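## Task

Unclip the two-pole breaker labelled C32 from the rail and set it down in the tray, leaving every other device still clipped onto the rail.

## Robot and tools

Robot: two arms, left_arm and right_arm, each a six-joint arm with a two-finger parallel gripper and a wrist camera. A loose object may occasionally get a short shove from outside. A two-camera stand is fixed to the floor behind the arms.

Frame: all printed hand poses are in the scene frame. Its origin is at table-top height, halfway between the two nominal arm bases. +z points up, +x points out over the table, and +y points toward left_arm. The arm names do not match image left and right. Calibrated bases: left_arm at (+0.001, +0.336, 0) m, quat_wxyz (+1.000, 0, 0, -0.007); right_arm at (+0.043, -0.293, 0) m, quat_wxyz (+1.000, 0, 0, +0.015). The gripper's fingers point along its own +z and close along its own y. end_effector_position is the spot between the pads, roughly 1 cm short of the fingertips. Printed values can be a few cm off, more at long reach.

execute_actions(actions, cameras): actions is a list of actions. Each action is a table of up to 15 rows, and each row is one 1/30 s control step. If the table is shorter, its last row is held until 15 steps have run. Every row has 14 numbers in [-1, 1], covering both arms even if one arm is idle: left_arm dx, dy, dz, rx, ry, rz, opening, then right_arm in the same order. dx to rz are offsets from that arm's Hand target as it stood when the action began. They use the scene axes, and 1.0 equals 0.6 m or 180 degrees. rx, ry, rz form one rotation vector, turned about the Hand target position. Every row in an action is measured from that same start, not from the row before it. Sending the same offset in the next action therefore moves the arm further. Six zeros re-commands the current Hand target. opening is absolute: +1 is fully open (0.094 m) and -1 is closed. A 0 there is a real command, so repeat the current opening to leave the gripper unchanged. cameras is a list of camera names, ["all"] or []. An empty actions list returns images and the full status.

move(target, speed, blend, opening_speed, grip_force, blocking, cameras): target is either one 14-number row or a list of up to 15 rows, laid out as above. Every row is an offset from the Hand targets at the start of the move, not from the previous row. speed is the top path speed in m/s, from 0.002 to 2.9, default 0.25. Turning is capped at twice that value in rad/s. Give one number, or one per target. blend, in m, rounds the corners at intermediate targets; 0 stops at each one. opening_speed is the rate the commanded opening changes, in units per second on the -1..1 scale, at least 0.2. Use it to close gently. grip_force is the per-pad force limit in N, from 10 to 50. Give one value or one per arm. It stays in effect until you change it, and lower values close slowly. blocking=false returns after about 0.5 s while the move keeps running. The first target's opening is sent at the start. Openings for later targets are sent on arrival. Paths end together and are cut off after 10 s. The result adds a move: line giving the outcome: done (within 10 mm and 2 degrees, at rest), off_target, moving, held, or fault. It also lists active limits, such as limits=paced (clipped pose) or limits=held (steps withheld). Paths do not avoid obstacles or the other arm.

wait(seconds 0 to 10): the arms keep their last command while any running move continues. stop(): brakes a running move. zoom_image(camera, region=[x0,y0,x1,y1]): crops a camera's newest image, at most 504x504 px. Cameras are cam_head_left, cam_head_right, cam_high, cam_low, cam_left_wrist and cam_right_wrist, all 672x504. read_manual(section="licences") returns licence text only. finished_scene(scene) ends the current scene, and nothing else should be called in that reply.

Result lines: end_effector_position (m) and end_effector_quat_wxyz for each gripper. Hand target is the last commanded pose after clipping, and the next offsets are based on it. The gripper often rests a few cm short of it because of friction and weight; send the remaining gap as an offset. Tool commands shows the current openings. grip_measured is the measured opening on the command scale; it reads up to about 2.5 mm wide when empty and slightly narrow on a squeezed part. grip_effort_nm is the gripper motor's effort; negative means closing. Joint positions ends with the finger opening in m. Joint torques include gravity, and joints 1 to 3 wrap at ±28 N m. Joint velocities may read "within noise". Action results also list step readings of position. A MOTOR HOT line means a motor is at 75 °C. An OVER-TEMPERATURE FAULT at 90 °C folds that arm away for the rest of the scene.

Control notes: each step, commanded orientation is limited to within 40 degrees of the measured one. An arm blocked by something keeps pushing until you command it back past the gripper. A farther or faster target presses harder. To release a part, command an opening well above grip_measured. Keep paths away from an arm's own base, or its shoulder posture may flip.

Avoid: dropping a part or releasing it while it moves, anything leaving the table, hitting or hard-pushing the rail or other fixed things, and any contact or squeeze between the two arms or their cameras. A gripper closing on the other arm's fingers counts. Also avoid pressure on a wrist camera cable, long holds at full stretch, and pushing toward unreachable poses, since these heat motors. Arm stops and faults use up time.

Each tool is called after ">>>" as a command line: name --argument value for each argument, lists and objects as JSON in quotes; but a table of rows of numbers goes row by row, as --pt "numbers of a row", without its own name.

## Session

>>> execute_actions --actions '[]'

Scene clock: 0.00 s.
left_arm: end_effector_position=(+0.4042, +0.3198, +0.1197) grip_measured=+1.000 grip_effort_nm=n/a end_effector_quat_wxyz=(+0.624, +0.008, +0.781, -0.007) | right_arm: end_effector_position=(+0.4368, -0.3062, +0.1065) grip_measured=+1.000 grip_effort_nm=n/a end_effector_quat_wxyz=(+0.591, +0.036, +0.806, -0.019)
Joint positions: left_arm=[-0.045 1.556 0.35 0.983 -0.037 -0.009 0.094] | right_arm=[-0.036 1.499 0.345 0.847 0.068 0.034 0.094]
Joint velocities: within noise
Joint torques (N m): no reading
Heat: left arm: 35 °C; right arm: 30 °C.
Hand target: left_arm +0.4059, +0.3197, +0.1247; +0.629, +0.008, +0.777, -0.007 | right_arm +0.4400, -0.3063, +0.1161; +0.602, +0.037, +0.798, -0.019
Tool commands: left_gripper/opening=+1.0 right_gripper/opening=+1.0

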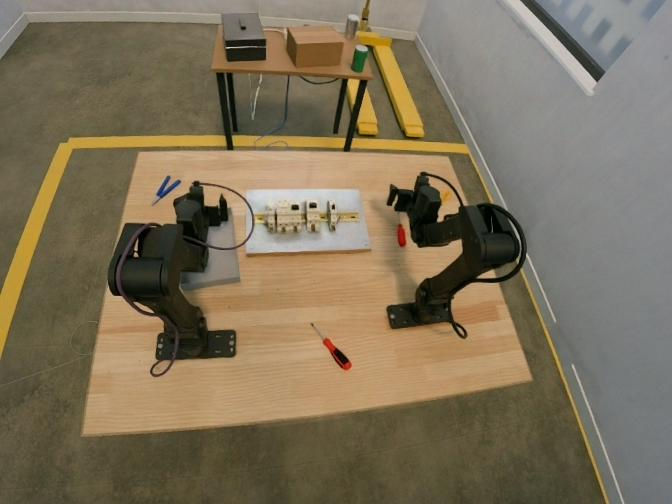

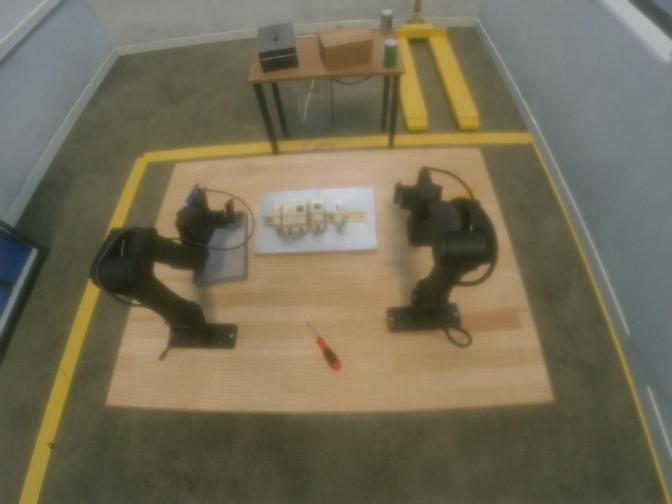

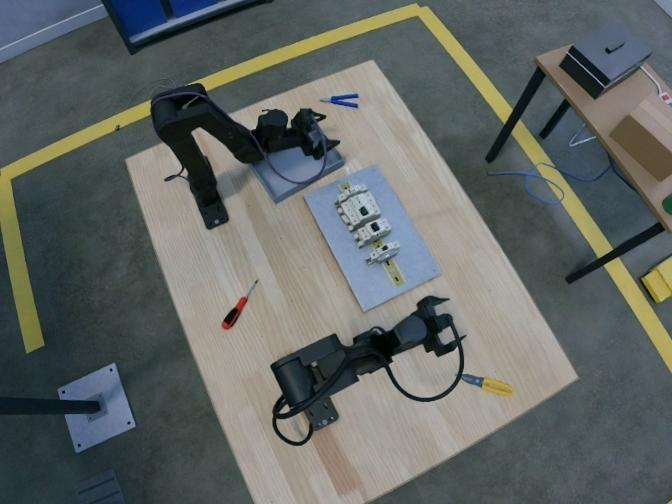

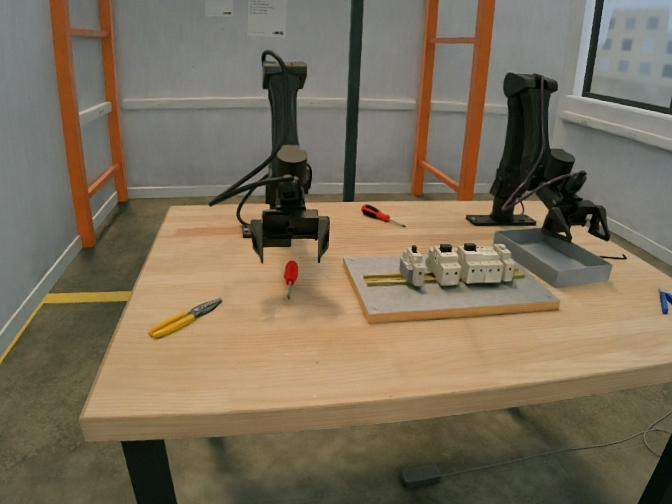

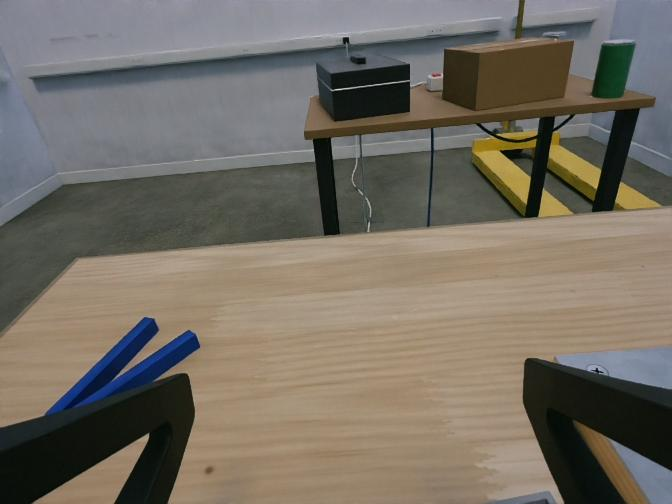

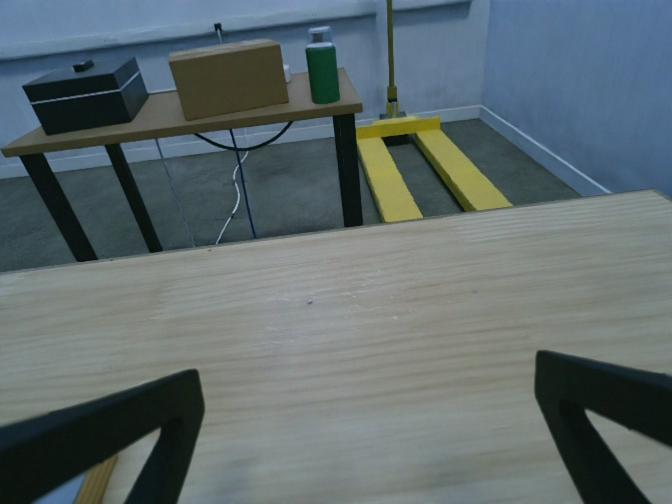

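>>> zoom_image --camera "cam_high" --region '[290, 160, 450, 310]'

>>> zoom_image --camera "cam_head_left" --region '[240, 180, 380, 260]'

>>> zoom_image --camera "cam_low" --region '[340, 220, 570, 330]'

Scaled by 3.150 from the camera's 672x504 image, which has a finer 960x720 frame.

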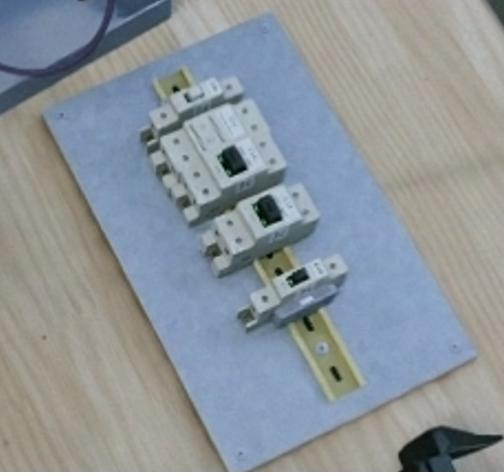

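Scaled by 3.600 from the camera's 672x504 image, which has a finer 960x720 frame.

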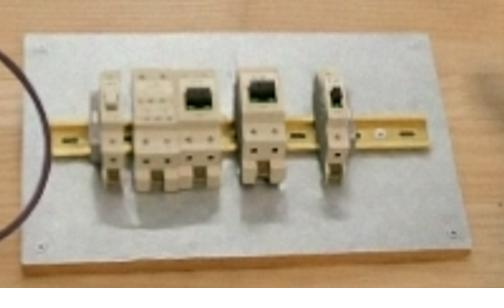

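Scaled by 2.191 from the camera's 672x504 image, which has a finer 960x720 frame.

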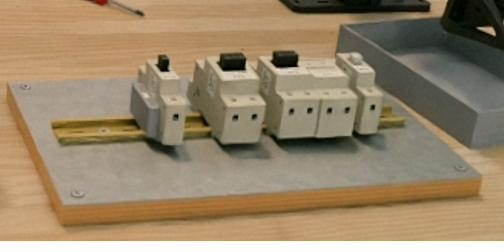

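>>> move --pt "0 -0.1 0.22 0 0.1 0 1 0 0 0 0 0 0 1" --pt "-0.02 -0.5 0.28 0 0.425 0 1 0 0 0 0 0 0 1" --blend '[0.05,0]' --speed 0.4 --cameras '["cam_left_wrist","cam_low"]'

>>> zoom_image --camera "cam_left_wrist" --region '[168, 100, 504, 436]'

Scene clock: 46.00 s.
left_arm: end_effector_position=(+0.3894, +0.0199, +0.3028) grip_measured=+1.000 grip_effort_nm=0.01 end_effector_quat_wxyz=(+0.237, +0.009, +0.954, -0.183) | right_arm: end_effector_position=(+0.4368, -0.3062, +0.1065) grip_measured=+1.000 grip_effort_nm=0.00 end_effector_quat_wxyz=(+0.591, +0.036, +0.806, -0.019)
Joint positions: left_arm=[-0.675 2.256 2.842 -1.549 -0.015 -0.667 0.094] | right_arm=[-0.036 1.499 0.345 0.847 0.068 0.034 0.094]
Joint torques (N m): left_arm=[0.66 -9.2 6.31 0.63 0.08 -0.08] | right_arm=[-0.02 -6.06 4.97 2.01 0.03 -0.03]
Heat: left arm: 38 °C; right arm: 34 °C.
Hand target: left_arm +0.3937, +0.0196, +0.2928; +0.013, +0.002, +1.000, -0.010 | right_arm +0.4400, -0.3063, +0.1161; +0.602, +0.037, +0.798, -0.019
Off the commanded pose: left_arm 0.011 m, 33 deg | right_arm 0.010 m, 2 deg.
joint sent to its limit (left arm) — joint 4 (wrist pitch), lower limit. The joint targets are off in orientation, not in position.
move: off_target (left_arm)
Images, in order (width x height): cam_low 672x504, cam_left_wrist 672x504.

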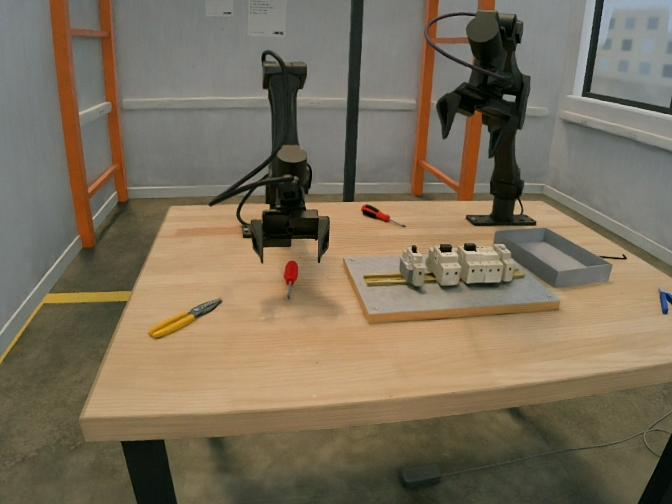

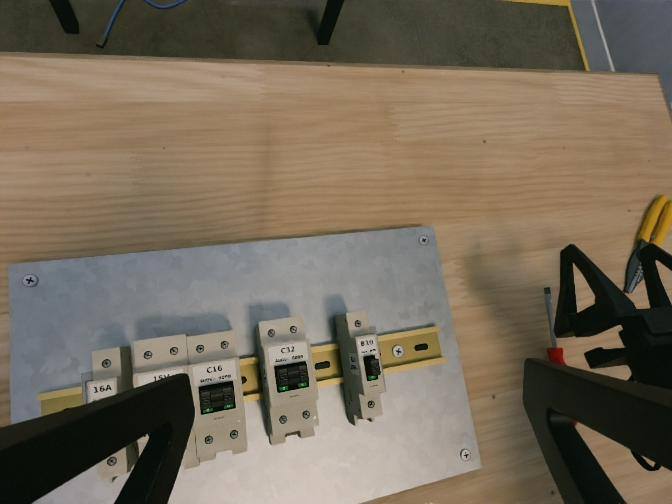

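Scaled by 1.500 from the camera's 672x504 image, which has a finer 960x720 frame.

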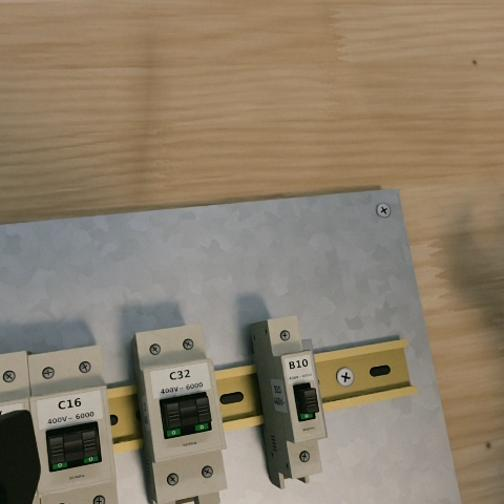

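>>> move --target '[-0.018,-0.02,-0.205,0,0,-0.5,1,0,0,0,0,0,0,1]' --cameras '["cam_low","cam_left_wrist","cam_high"]'

>>> zoom_image --camera "cam_left_wrist" --region '[100, 0, 604, 504]'

Scene clock: 99.57 s.
left_arm: end_effector_position=(+0.3858, +0.0091, +0.1884) grip_measured=+1.000 grip_effort_nm=0.01 end_effector_quat_wxyz=(+0.154, +0.693, +0.704, -0.007) | right_arm: end_effector_position=(+0.4368, -0.3062, +0.1065) grip_measured=+1.000 grip_effort_nm=0.00 end_effector_quat_wxyz=(+0.591, +0.036, +0.806, -0.019)
Joint positions: left_arm=[-0.677 2.383 2.669 -1.55 0.04 0.857 0.094] | right_arm=[-0.036 1.499 0.345 0.847 0.068 0.034 0.094]
Joint torques (N m): left_arm=[-0.68 -10.5 4.71 0.26 0.02 0.07] | right_arm=[-0.03 -6.06 4.98 2.01 0.02 -0.02]
Heat: left arm: 37 °C; right arm: 36 °C.
Hand target: left_arm +0.3830, +0.0076, +0.1698; +0.002, +0.708, +0.706, -0.016 | right_arm +0.4400, -0.3063, +0.1161; +0.602, +0.037, +0.798, -0.019
Off the commanded pose: left_arm 0.019 m, 18 deg | right_arm 0.010 m, 2 deg.
joint sent to its limit (left arm) — joint 4 (wrist pitch), lower limit. The joint targets are off in orientation, not in position.
move: off_target (left_arm)
Images, in order (width x height): cam_high 672x504, cam_low 672x504, cam_left_wrist 672x504.

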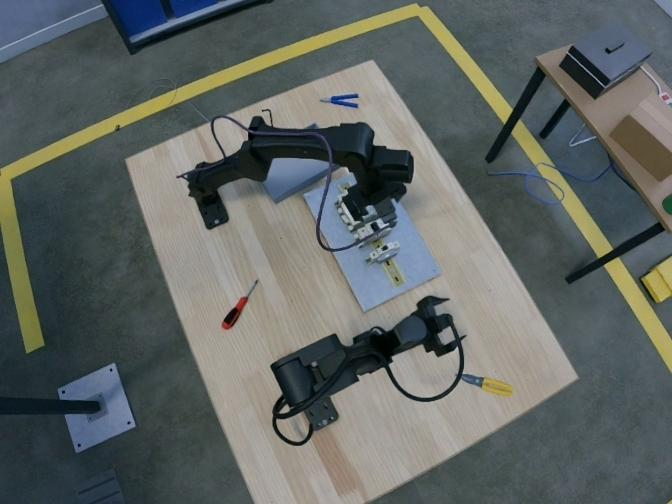

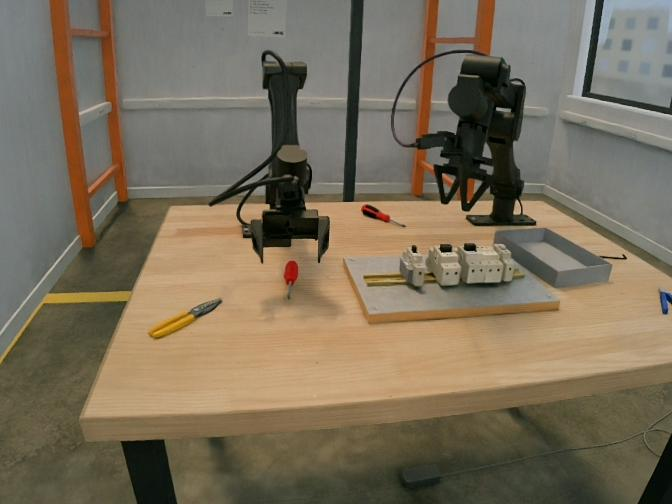

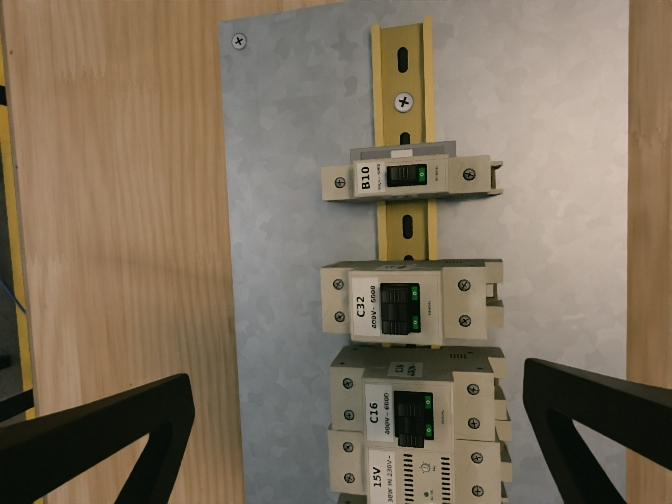

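Scaled by 1.000.

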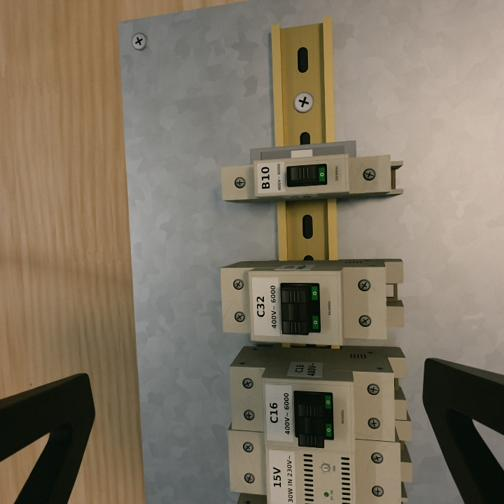

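>>> move --target '[0,-0.004,-0.03,-0.141,-0.150,0.487,-0.04,0,0,0,0,0,0,1]' --speed 0.5 --cameras '["cam_low","cam_left_wrist"]'

Scene clock: 164.87 s.
left_arm: end_effector_position=(+0.3799, +0.0076, +0.1322) grip_measured=-0.037 grip_effort_nm=-0.15 end_effector_quat_wxyz=(+0.279, +0.009, +0.960, +0.010) | right_arm: end_effector_position=(+0.4368, -0.3062, +0.1065) grip_measured=+1.000 grip_effort_nm=0.00 end_effector_quat_wxyz=(+0.591, +0.036, +0.806, -0.019)
Joint positions: left_arm=[-0.851 2.116 1.897 -0.971 -0.431 -0.763 0.045] | right_arm=[-0.036 1.499 0.345 0.847 0.068 0.034 0.094]
Joint torques (N m): left_arm=[-0.47 -13.79 7.87 0.43 -0.35 -0.11] | right_arm=[-0.03 -6.06 4.98 2.01 0.02 -0.02]
Heat: left arm: 37 °C; right arm: 37 °C.
Hand target: left_arm +0.3830, +0.0052, +0.1517; +0.299, +0.001, +0.954, +0.000 | right_arm +0.4400, -0.3063, +0.1161; +0.602, +0.037, +0.798, -0.019
Off the commanded pose: left_arm 0.020 m, 3 deg | right_arm 0.010 m, 2 deg.
move: off_target (left_arm)
Images, in order (width x height): cam_low 672x504, cam_left_wrist 672x504.

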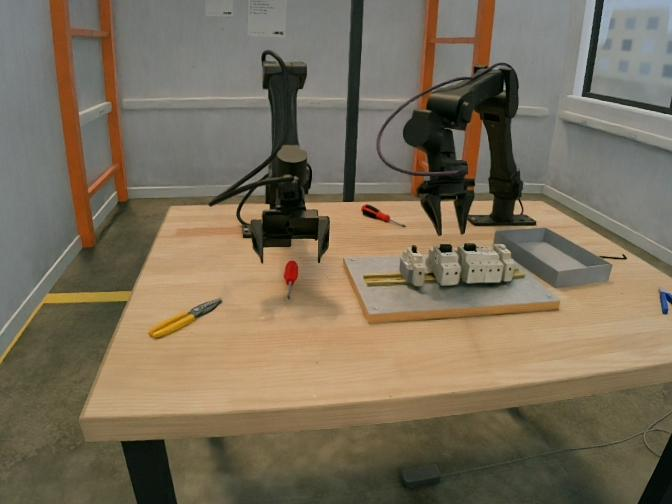

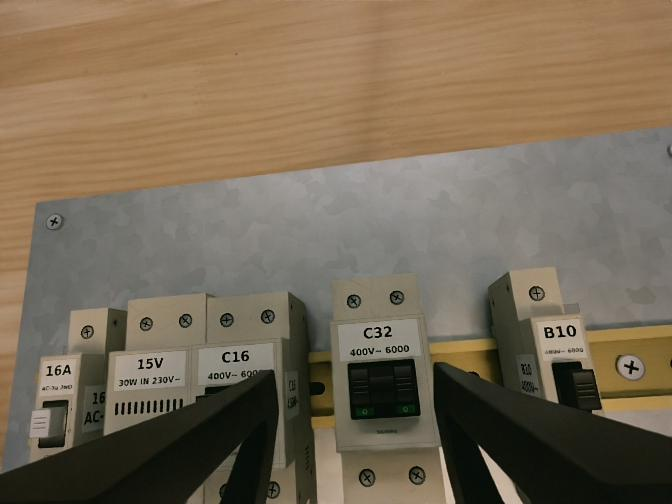

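>>> move --target '[0,-0.006,-0.108,0,0,0,-0.04,0,0,0,0,0,0,1]' --speed 0.1 --cameras '["cam_low","cam_left_wrist"]'

>>> zoom_image --camera "cam_low" --region '[380, 180, 560, 310]'

Scene clock: 202.17 s.
left_arm: end_effector_position=(+0.3833, +0.0041, +0.0910) grip_measured=-0.037 grip_effort_nm=-0.14 end_effector_quat_wxyz=(+0.296, +0.001, +0.955, -0.001) | right_arm: end_effector_position=(+0.4368, -0.3062, +0.1065) grip_measured=+1.000 grip_effort_nm=0.00 end_effector_quat_wxyz=(+0.591, +0.036, +0.806, -0.019)
Joint positions: left_arm=[-0.856 2.116 1.715 -0.751 -0.446 -0.772 0.045] | right_arm=[-0.036 1.499 0.345 0.847 0.068 0.034 0.094]
Joint torques (N m): left_arm=[-0.64 -11.56 5.56 0.65 -0.23 -0.09] | right_arm=[-0.02 -6.05 5 2.02 0.02 -0.02]
Heat: left arm: 36 °C; right arm: 37 °C.
Hand target: left_arm +0.3829, +0.0016, +0.0868; +0.299, +0.001, +0.954, +0.000 | right_arm +0.4400, -0.3063, +0.1161; +0.602, +0.037, +0.798, -0.019
Off the commanded pose: left_arm 0.005 m, 0 deg | right_arm 0.010 m, 2 deg.
move: done
Images, in order (width x height): cam_low 672x504, cam_left_wrist 672x504.

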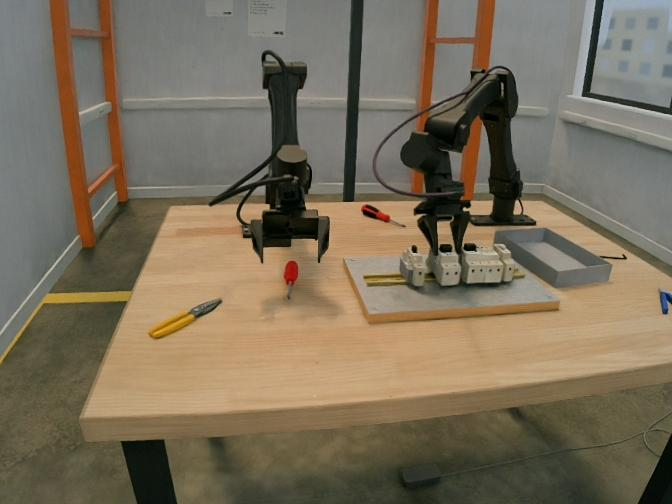

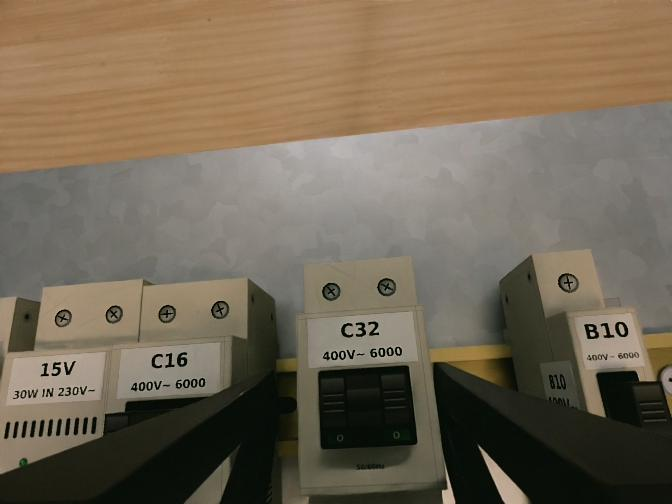

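Scaled by 2.800 from the camera's 672x504 image, which has a finer 960x720 frame.

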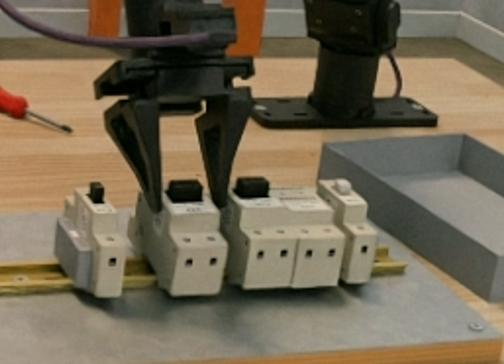

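>>> move --pt "0 -0.003 -0.03 0 0 0 -0.04 0 0 0 0 0 0 1" --pt "0 -0.003 -0.032 0 0 0 -0.5 0 0 0 0 0 0 1" --speed 0.08 --opening_speed 0.5 --cameras '["cam_left_wrist"]'

Scene clock: 214.77 s.
left_arm: end_effector_position=(+0.3854, +0.0010, +0.0831) grip_measured=-0.236 grip_effort_nm=-1.02 end_effector_quat_wxyz=(+0.304, -0.003, +0.952, -0.011) | right_arm: end_effector_position=(+0.4368, -0.3062, +0.1065) grip_measured=+1.000 grip_effort_nm=0.00 end_effector_quat_wxyz=(+0.591, +0.036, +0.806, -0.019)
Joint positions: left_arm=[-0.857 2.116 1.673 -0.683 -0.446 -0.775 0.036] | right_arm=[-0.036 1.499 0.345 0.847 0.068 0.034 0.094]
Joint torques (N m): left_arm=[-0.72 -9.95 5.24 0.66 -0.24 -0.05] | right_arm=[-0.02 -6.06 5 2.01 0.02 -0.02]
Heat: left arm: 36 °C; right arm: 37 °C.
Hand target: left_arm +0.3830, -0.0001, +0.0677; +0.299, +0.001, +0.954, +0.000 | right_arm +0.4400, -0.3063, +0.1161; +0.602, +0.037, +0.798, -0.019
Off the commanded pose: left_arm 0.016 m, 1 deg | right_arm 0.010 m, 2 deg.
move: off_target (left_arm); target 2's new opening was sent with left_arm's hand 0.015 m and 1 deg from that target
Images, in order (width x height): cam_left_wrist 672x504.

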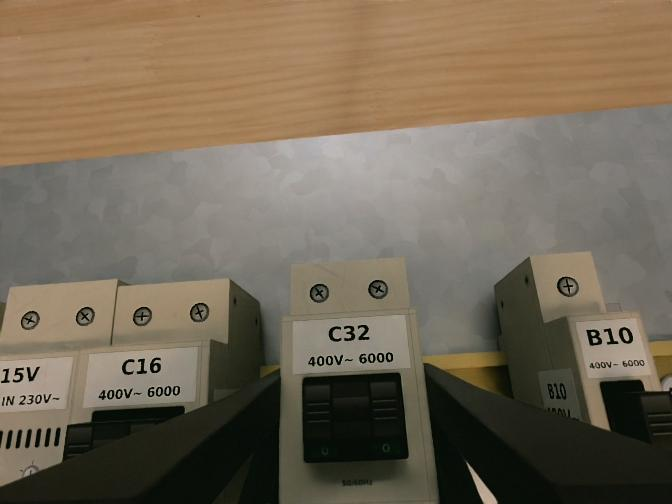

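>>> move --pt "0 0.002 0 0 0 0 -0.06 0 0 0 0 0 0 1" --pt "0 0.002 -0.02 0 0 0 -0.06 0 0 0 0 0 0 1" --pt "0 0.002 -0.02 0 0 0 -0.6 0 0 0 0 0 0 1" --speed 0.08 --opening_speed 0.6 --cameras '["cam_left_wrist","cam_low"]'

>>> zoom_image --camera "cam_low" --region '[380, 180, 560, 310]'

Scene clock: 227.73 s.
left_arm: end_effector_position=(+0.3845, +0.0013, +0.0740) grip_measured=-0.235 grip_effort_nm=-1.02 end_effector_quat_wxyz=(+0.306, -0.003, +0.952, -0.014) | right_arm: end_effector_position=(+0.4368, -0.3062, +0.1065) grip_measured=+1.000 grip_effort_nm=0.00 end_effector_quat_wxyz=(+0.591, +0.036, +0.806, -0.019)
Joint positions: left_arm=[-0.858 2.116 1.634 -0.637 -0.446 -0.776 0.036] | right_arm=[-0.036 1.499 0.345 0.847 0.068 0.034 0.094]
Joint torques (N m): left_arm=[-0.43 -9.24 5.39 0.67 -0.26 -0.03] | right_arm=[-0.03 -6.08 4.98 2.01 0.02 -0.02]
Heat: left arm: 36 °C; right arm: 38 °C.
Hand target: left_arm +0.3830, +0.0010, +0.0557; +0.299, +0.001, +0.954, +0.000 | right_arm +0.4400, -0.3063, +0.1161; +0.602, +0.037, +0.798, -0.019
Off the commanded pose: left_arm 0.018 m, 2 deg | right_arm 0.010 m, 2 deg.
move: off_target (left_arm); target 3's new opening was sent with left_arm's hand 0.018 m and 2 deg from that target
Images, in order (width x height): cam_low 672x504, cam_left_wrist 672x504.

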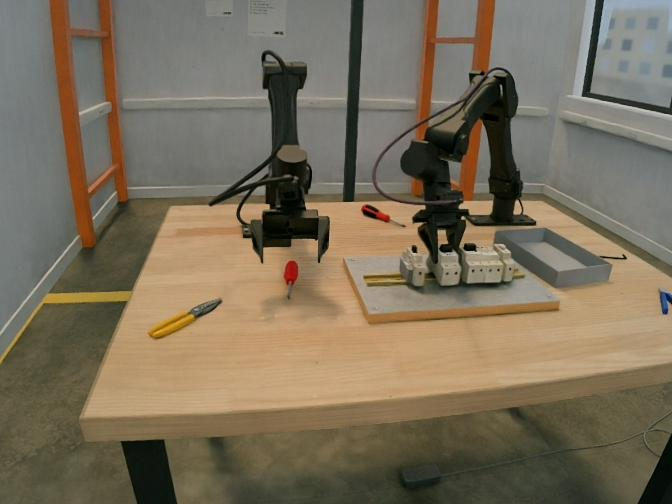

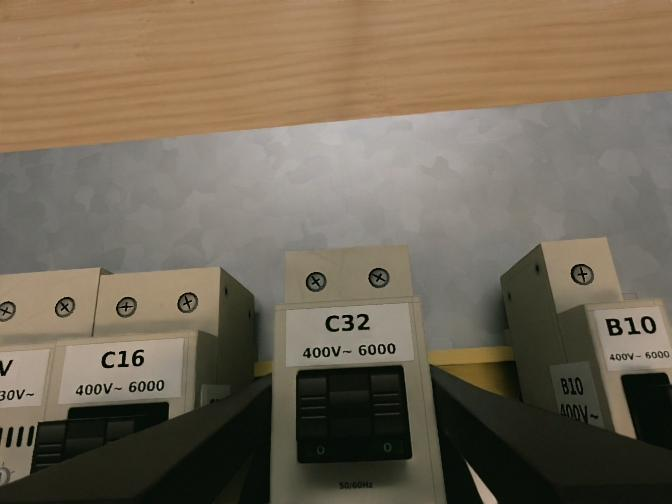

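Scaled by 2.800 from the camera's 672x504 image, which has a finer 960x720 frame.

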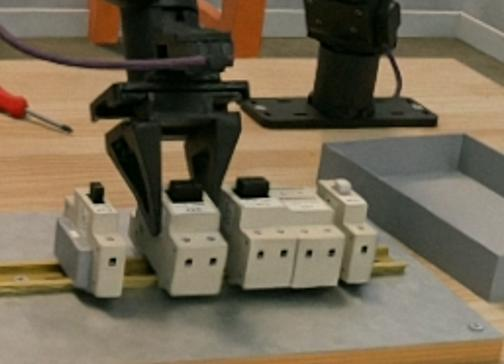

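>>> move --target '[0.029,0,0.055,0,0.12,0,-0.6,0,0,0,0,0,0,1]' --speed 0.08 --cameras '["cam_left_wrist","cam_low"]'

>>> zoom_image --camera "cam_low" --region '[380, 180, 560, 310]'

Scene clock: 239.23 s.
left_arm: end_effector_position=(+0.3899, +0.0000, +0.0772) grip_measured=-0.238 grip_effort_nm=-1.03 end_effector_quat_wxyz=(+0.097, -0.005, +0.995, -0.002) | right_arm: end_effector_position=(+0.4368, -0.3062, +0.1065) grip_measured=+1.000 grip_effort_nm=0.00 end_effector_quat_wxyz=(+0.591, +0.036, +0.806, -0.019)
Joint positions: left_arm=[-0.745 2.49 2.429 -1.365 -0.131 -0.761 0.036] | right_arm=[-0.036 1.499 0.345 0.847 0.068 0.034 0.094]
Joint torques (N m): left_arm=[0.61 -13.75 9.78 -0.02 -0.28 0.17] | right_arm=[-0.02 -6.06 4.97 2.02 0.02 -0.02]
Heat: left arm: 36 °C; right arm: 38 °C.
Hand target: left_arm +0.4004, +0.0011, +0.0888; +0.115, +0.001, +0.993, -0.001 | right_arm +0.4400, -0.3063, +0.1161; +0.602, +0.037, +0.798, -0.019
Off the commanded pose: left_arm 0.016 m, 2 deg | right_arm 0.010 m, 2 deg.
move: off_target (left_arm)
Images, in order (width x height): cam_low 672x504, cam_left_wrist 672x504.

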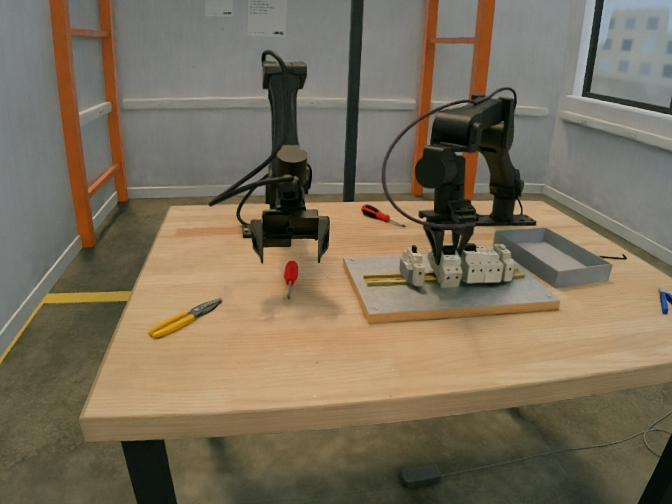

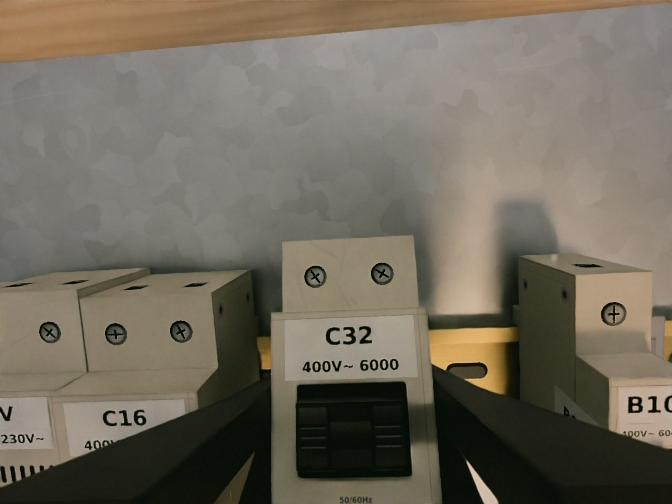

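Scaled by 2.800 from the camera's 672x504 image, which has a finer 960x720 frame.

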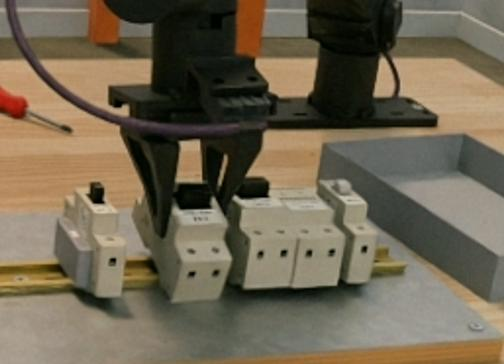

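>>> move --pt "0.025 0 0.012 0 0 0 -0.6 0 0 0 0 0 0 1" --pt "0.025 0 0.16 0 0 0 -0.6 0 0 0 0 0 0 1" --speed 0.1 --blend '[0.01,0]' --cameras '["cam_high","cam_low","cam_head_left"]'

Scene clock: 247.67 s.
left_arm: end_effector_position=(+0.3914, +0.0016, +0.0802) grip_measured=-0.238 grip_effort_nm=-1.02 end_effector_quat_wxyz=(+0.067, -0.006, +0.998, -0.001) | right_arm: end_effector_position=(+0.4368, -0.3062, +0.1065) grip_measured=+1.000 grip_effort_nm=-0.01 end_effector_quat_wxyz=(+0.591, +0.036, +0.806, -0.019)
Joint positions: left_arm=[-0.727 2.634 2.724 -1.561 -0.091 -0.75 0.036] | right_arm=[-0.036 1.499 0.345 0.847 0.068 0.034 0.094]
Joint torques (N m): left_arm=[0.65 -27.62 11.69 -0.01 -0.59 0.34] | right_arm=[-0.03 -6.04 4.97 2.02 0.02 -0.02]
Heat: left arm: 38 °C; right arm: 38 °C.
Hand target: left_arm +0.4154, +0.0011, +0.1846; +0.115, +0.001, +0.993, +0.000 | right_arm +0.4400, -0.3063, +0.1161; +0.602, +0.037, +0.798, -0.019
Off the commanded pose: left_arm 0.107 m, 6 deg | right_arm 0.010 m, 2 deg.
joint sent to its limit (left arm) — joint 4 (wrist pitch), lower limit. The joint targets are off in position and orientation.
move: off_target (left_arm); blend cut to 0.0085 m at target 1
Images, in order (width x height): cam_head_left 672x504, cam_high 672x504, cam_low 672x504.

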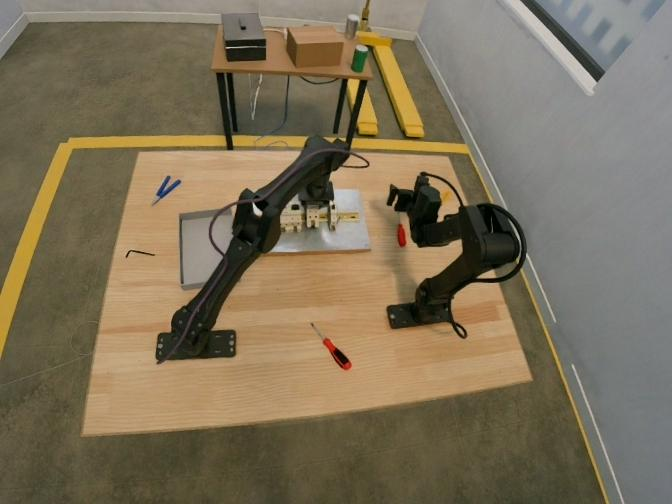

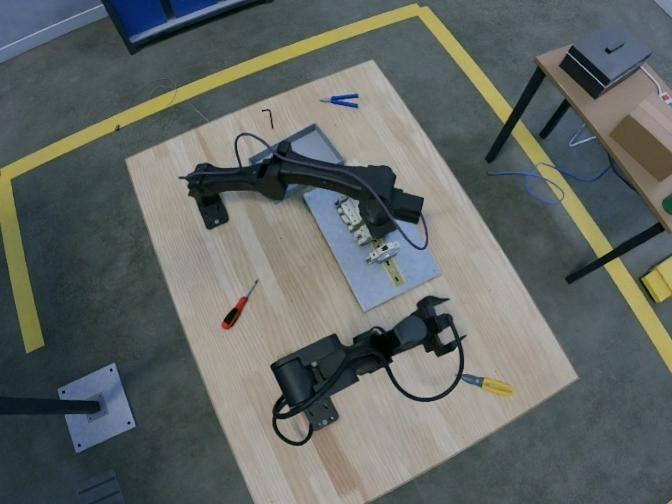

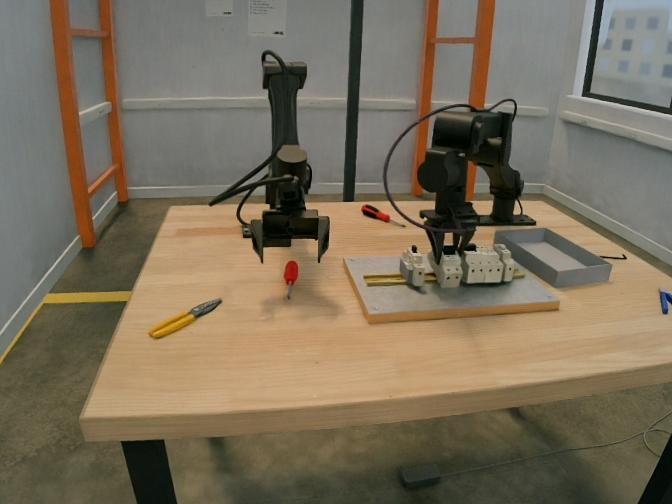

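>>> move --pt "-0.025 0 -0.165 0 0 0 -0.6 0 0 0 0 0 0 1" --pt "0.025 0 -0.165 0 0 0 -0.6 0 0 0 0 0 0 1" --speed 0.15 --cameras '["cam_left_wrist","cam_low"]'

>>> zoom_image --camera "cam_low" --region '[380, 180, 560, 310]'

Scene clock: 266.50 s.
left_arm: end_effector_position=(+0.3941, +0.0036, +0.0767) grip_measured=-0.238 grip_effort_nm=-1.02 end_effector_quat_wxyz=(+0.063, -0.003, +0.998, +0.000) | right_arm: end_effector_position=(+0.4368, -0.3062, +0.1065) grip_measured=+1.000 grip_effort_nm=0.00 end_effector_quat_wxyz=(+0.591, +0.036, +0.806, -0.019)
Joint positions: left_arm=[-0.718 2.669 2.78 -1.589 -0.085 -0.735 0.036] | right_arm=[-0.036 1.499 0.345 0.847 0.068 0.034 0.094]
Joint torques (N m): left_arm=[1.76 -13.41 9.76 0.68 -0.65 0.31] | right_arm=[-0.03 -6.06 4.97 2.02 0.02 -0.03]
Heat: left arm: 54 °C; right arm: 38 °C.
Hand target: left_arm +0.4304, +0.0010, +0.0858; +0.115, +0.001, +0.993, -0.001 | right_arm +0.4400, -0.3063, +0.1161; +0.602, +0.037, +0.798, -0.019
Off the commanded pose: left_arm 0.038 m, 6 deg | right_arm 0.010 m, 2 deg.
joint read past its limit (left arm) — joint 4 (wrist pitch), lower limit.
move: off_target (left_arm)
Images, in order (width x height): cam_low 672x504, cam_left_wrist 672x504.

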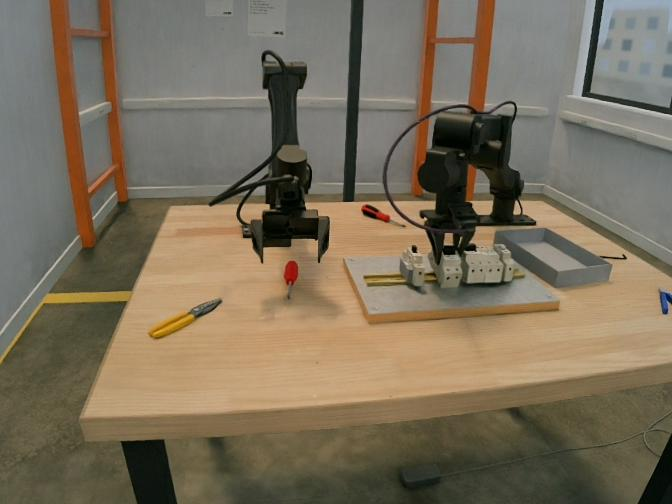

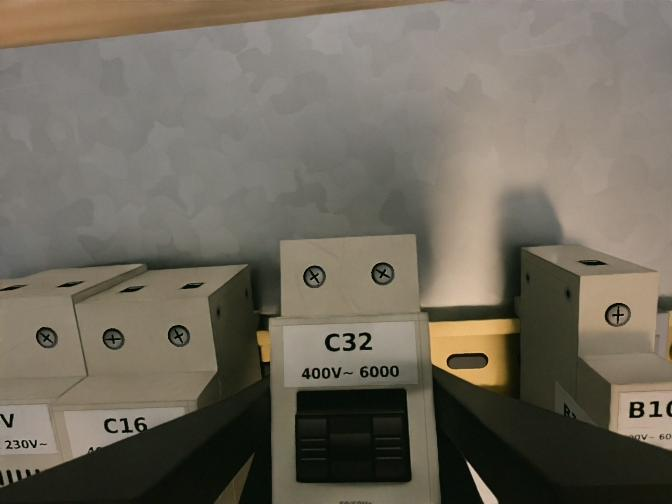

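Scaled by 2.800 from the camera's 672x504 image, which has a finer 960x720 frame.

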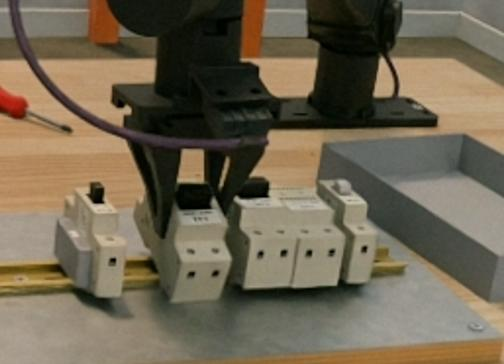

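>>> move --target '[0.03,0,0.0,0,-0.05,0,-0.6,0,0,0,0,0,0,1]' --speed 0.15 --cameras '["cam_left_wrist","cam_low"]'

>>> zoom_image --camera "cam_low" --region '[380, 180, 560, 310]'

Scene clock: 324.80 s.
left_arm: end_effector_position=(+0.3951, +0.0040, +0.0769) grip_measured=-0.238 grip_effort_nm=-1.02 end_effector_quat_wxyz=(+0.067, -0.003, +0.998, +0.004) | right_arm: end_effector_position=(+0.4368, -0.3062, +0.1065) grip_measured=+1.000 grip_effort_nm=0.00 end_effector_quat_wxyz=(+0.591, +0.036, +0.806, -0.019)
Joint positions: left_arm=[-0.721 2.669 2.78 -1.587 -0.097 -0.736 0.036] | right_arm=[-0.036 1.499 0.345 0.847 0.068 0.034 0.094]
Joint torques (N m): left_arm=[0.94 -14.13 7.43 1.26 -1.46 0.25] | right_arm=[-0.02 -6.08 4.97 2.02 0.02 -0.02]
Heat: left arm: 48 °C; right arm: 38 °C.
Hand target: left_arm +0.4484, +0.0010, +0.0858; +0.193, +0.001, +0.981, -0.001 | right_arm +0.4400, -0.3063, +0.1161; +0.602, +0.037, +0.798, -0.019
Off the commanded pose: left_arm 0.054 m, 15 deg | right_arm 0.010 m, 2 deg.
joint read past its limit (left arm) — joint 4 (wrist pitch), lower limit.
move: off_target (left_arm)
Images, in order (width x height): cam_low 672x504, cam_left_wrist 672x504.

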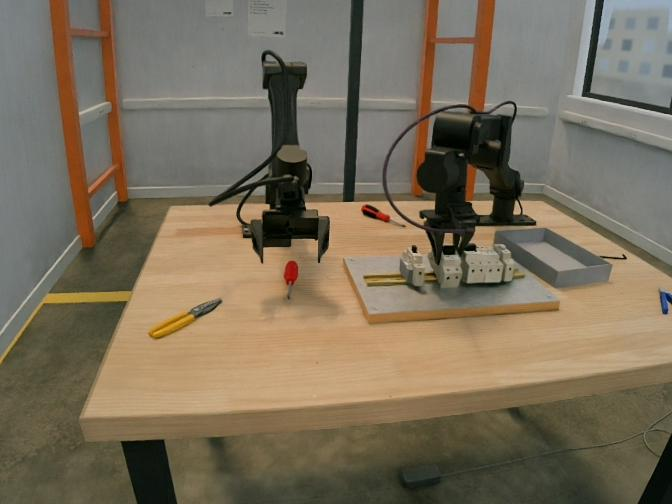

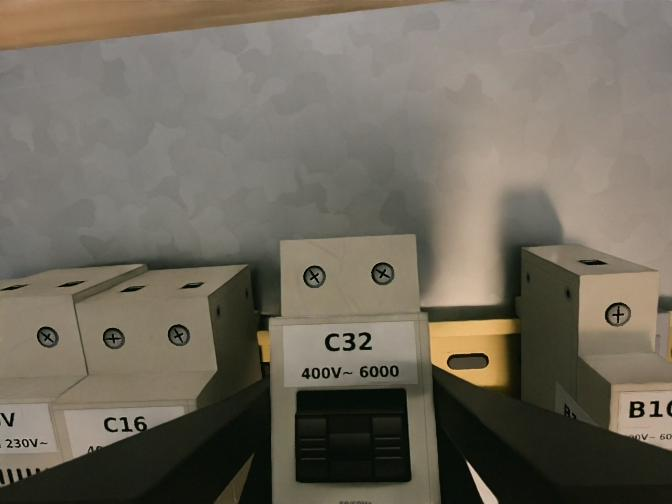

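Scaled by 2.800 from the camera's 672x504 image, which has a finer 960x720 frame.

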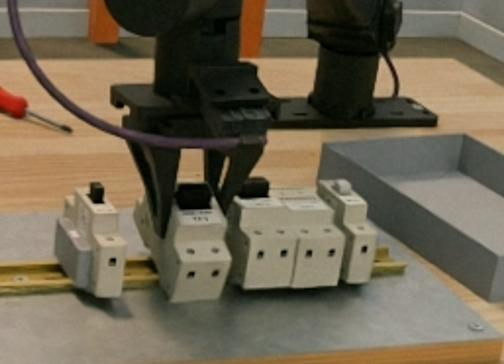

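>>> move --pt "-0.08 0 -0.01 0 0 0 -0.6 0 0 0 0 0 0 1" --pt "-0.06 0 -0.01 0 0 0 -0.6 0 0 0 0 0 0 1" --speed 0.1 --cameras '["cam_left_wrist"]'

Scene clock: 352.23 s.
left_arm: end_effector_position=(+0.3877, +0.0023, +0.0738) grip_measured=-0.238 grip_effort_nm=-1.02 end_effector_quat_wxyz=(+0.158, +0.005, +0.987, +0.006) | right_arm: end_effector_position=(+0.4368, -0.3062, +0.1065) grip_measured=+1.000 grip_effort_nm=0.00 end_effector_quat_wxyz=(+0.591, +0.036, +0.806, -0.019)
Joint positions: left_arm=[-0.78 2.342 2.125 -1.135 -0.232 -0.76 0.036] | right_arm=[-0.036 1.499 0.345 0.847 0.068 0.034 0.094]
Joint torques (N m): left_arm=[1.63 -12.36 8.17 0.68 -0.42 0.17] | right_arm=[-0.05 -6.06 4.97 2.02 0.02 -0.02]
Heat: left arm: 49 °C; right arm: 39 °C.
Hand target: left_arm +0.4124, +0.0010, +0.0798; +0.193, +0.001, +0.981, -0.001 | right_arm +0.4400, -0.3063, +0.1161; +0.602, +0.037, +0.798, -0.019
Off the commanded pose: left_arm 0.025 m, 4 deg | right_arm 0.010 m, 2 deg.
move: off_target (left_arm)
Images, in order (width x height): cam_left_wrist 672x504.

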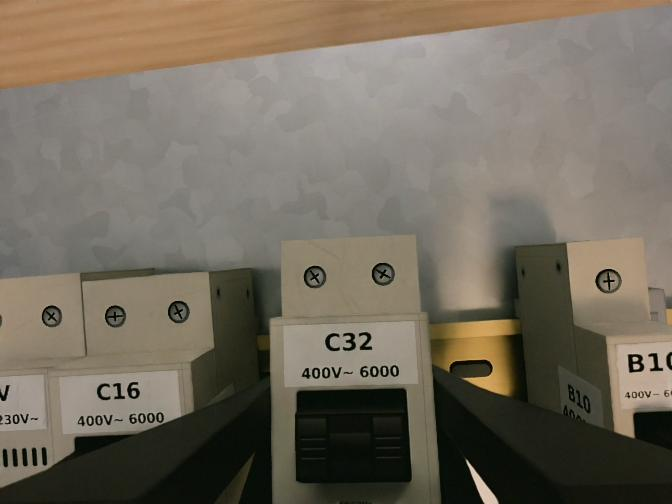

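>>> move --pt "0.04 0 -0.02 0 0 0 -0.6 0 0 0 0 0 0 1" --pt "0.05 0 -0.01 0 0.04 0 -0.6 0 0 0 0 0 0 1" --pt "0.05 0 0.1 0 0.04 0 -0.6 0 0 0 0 0 0 1" --speed 0.15 --cameras '["cam_left_wrist","cam_low"]'

>>> zoom_image --camera "cam_low" --region '[380, 180, 560, 310]'

Scene clock: 368.43 s.
left_arm: end_effector_position=(+0.4370, +0.0057, +0.0812) grip_measured=-0.238 grip_effort_nm=-1.02 end_effector_quat_wxyz=(+0.136, +0.007, +0.991, -0.004) | right_arm: end_effector_position=(+0.4368, -0.3062, +0.1065) grip_measured=+1.000 grip_effort_nm=0.00 end_effector_quat_wxyz=(+0.591, +0.036, +0.806, -0.019)
Joint positions: left_arm=[-0.69 2.699 2.832 -1.488 -0.167 -0.673 0.036] | right_arm=[-0.036 1.499 0.345 0.847 0.068 0.034 0.094]
Joint torques (N m): left_arm=[0.02 -22.34 8.24 0.19 -0.07 0.03] | right_arm=[-0.03 -6.11 4.98 2.02 0.02 -0.03]
Heat: left arm: 47 °C; right arm: 39 °C.
Hand target: left_arm +0.4424, +0.0011, +0.1397; +0.131, +0.001, +0.991, +0.000 | right_arm +0.4400, -0.3063, +0.1161; +0.602, +0.037, +0.798, -0.019
Off the commanded pose: left_arm 0.059 m, 1 deg | right_arm 0.010 m, 2 deg.
elbow stopped short (left arm): the move would have taken joint 3 (elbow) straighter than the controller allows.
move: off_target (left_arm)
Images, in order (width x height): cam_low 672x504, cam_left_wrist 672x504.

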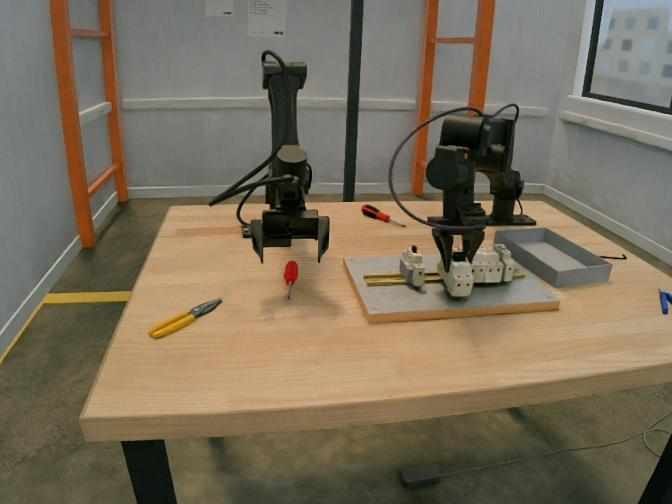

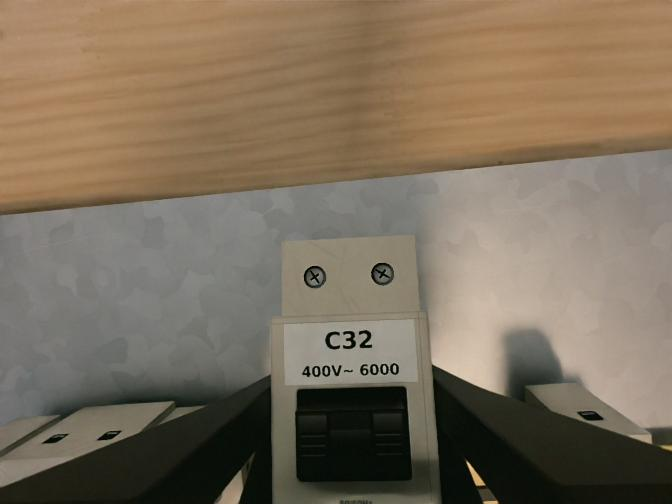

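Scaled by 2.800 from the camera's 672x504 image, which has a finer 960x720 frame.

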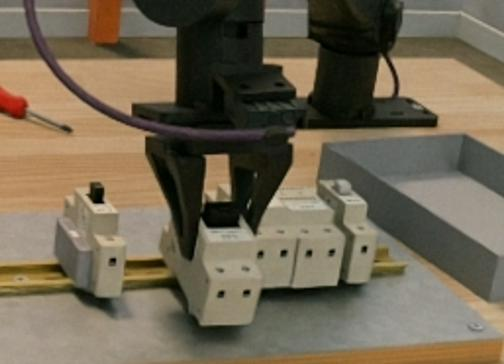

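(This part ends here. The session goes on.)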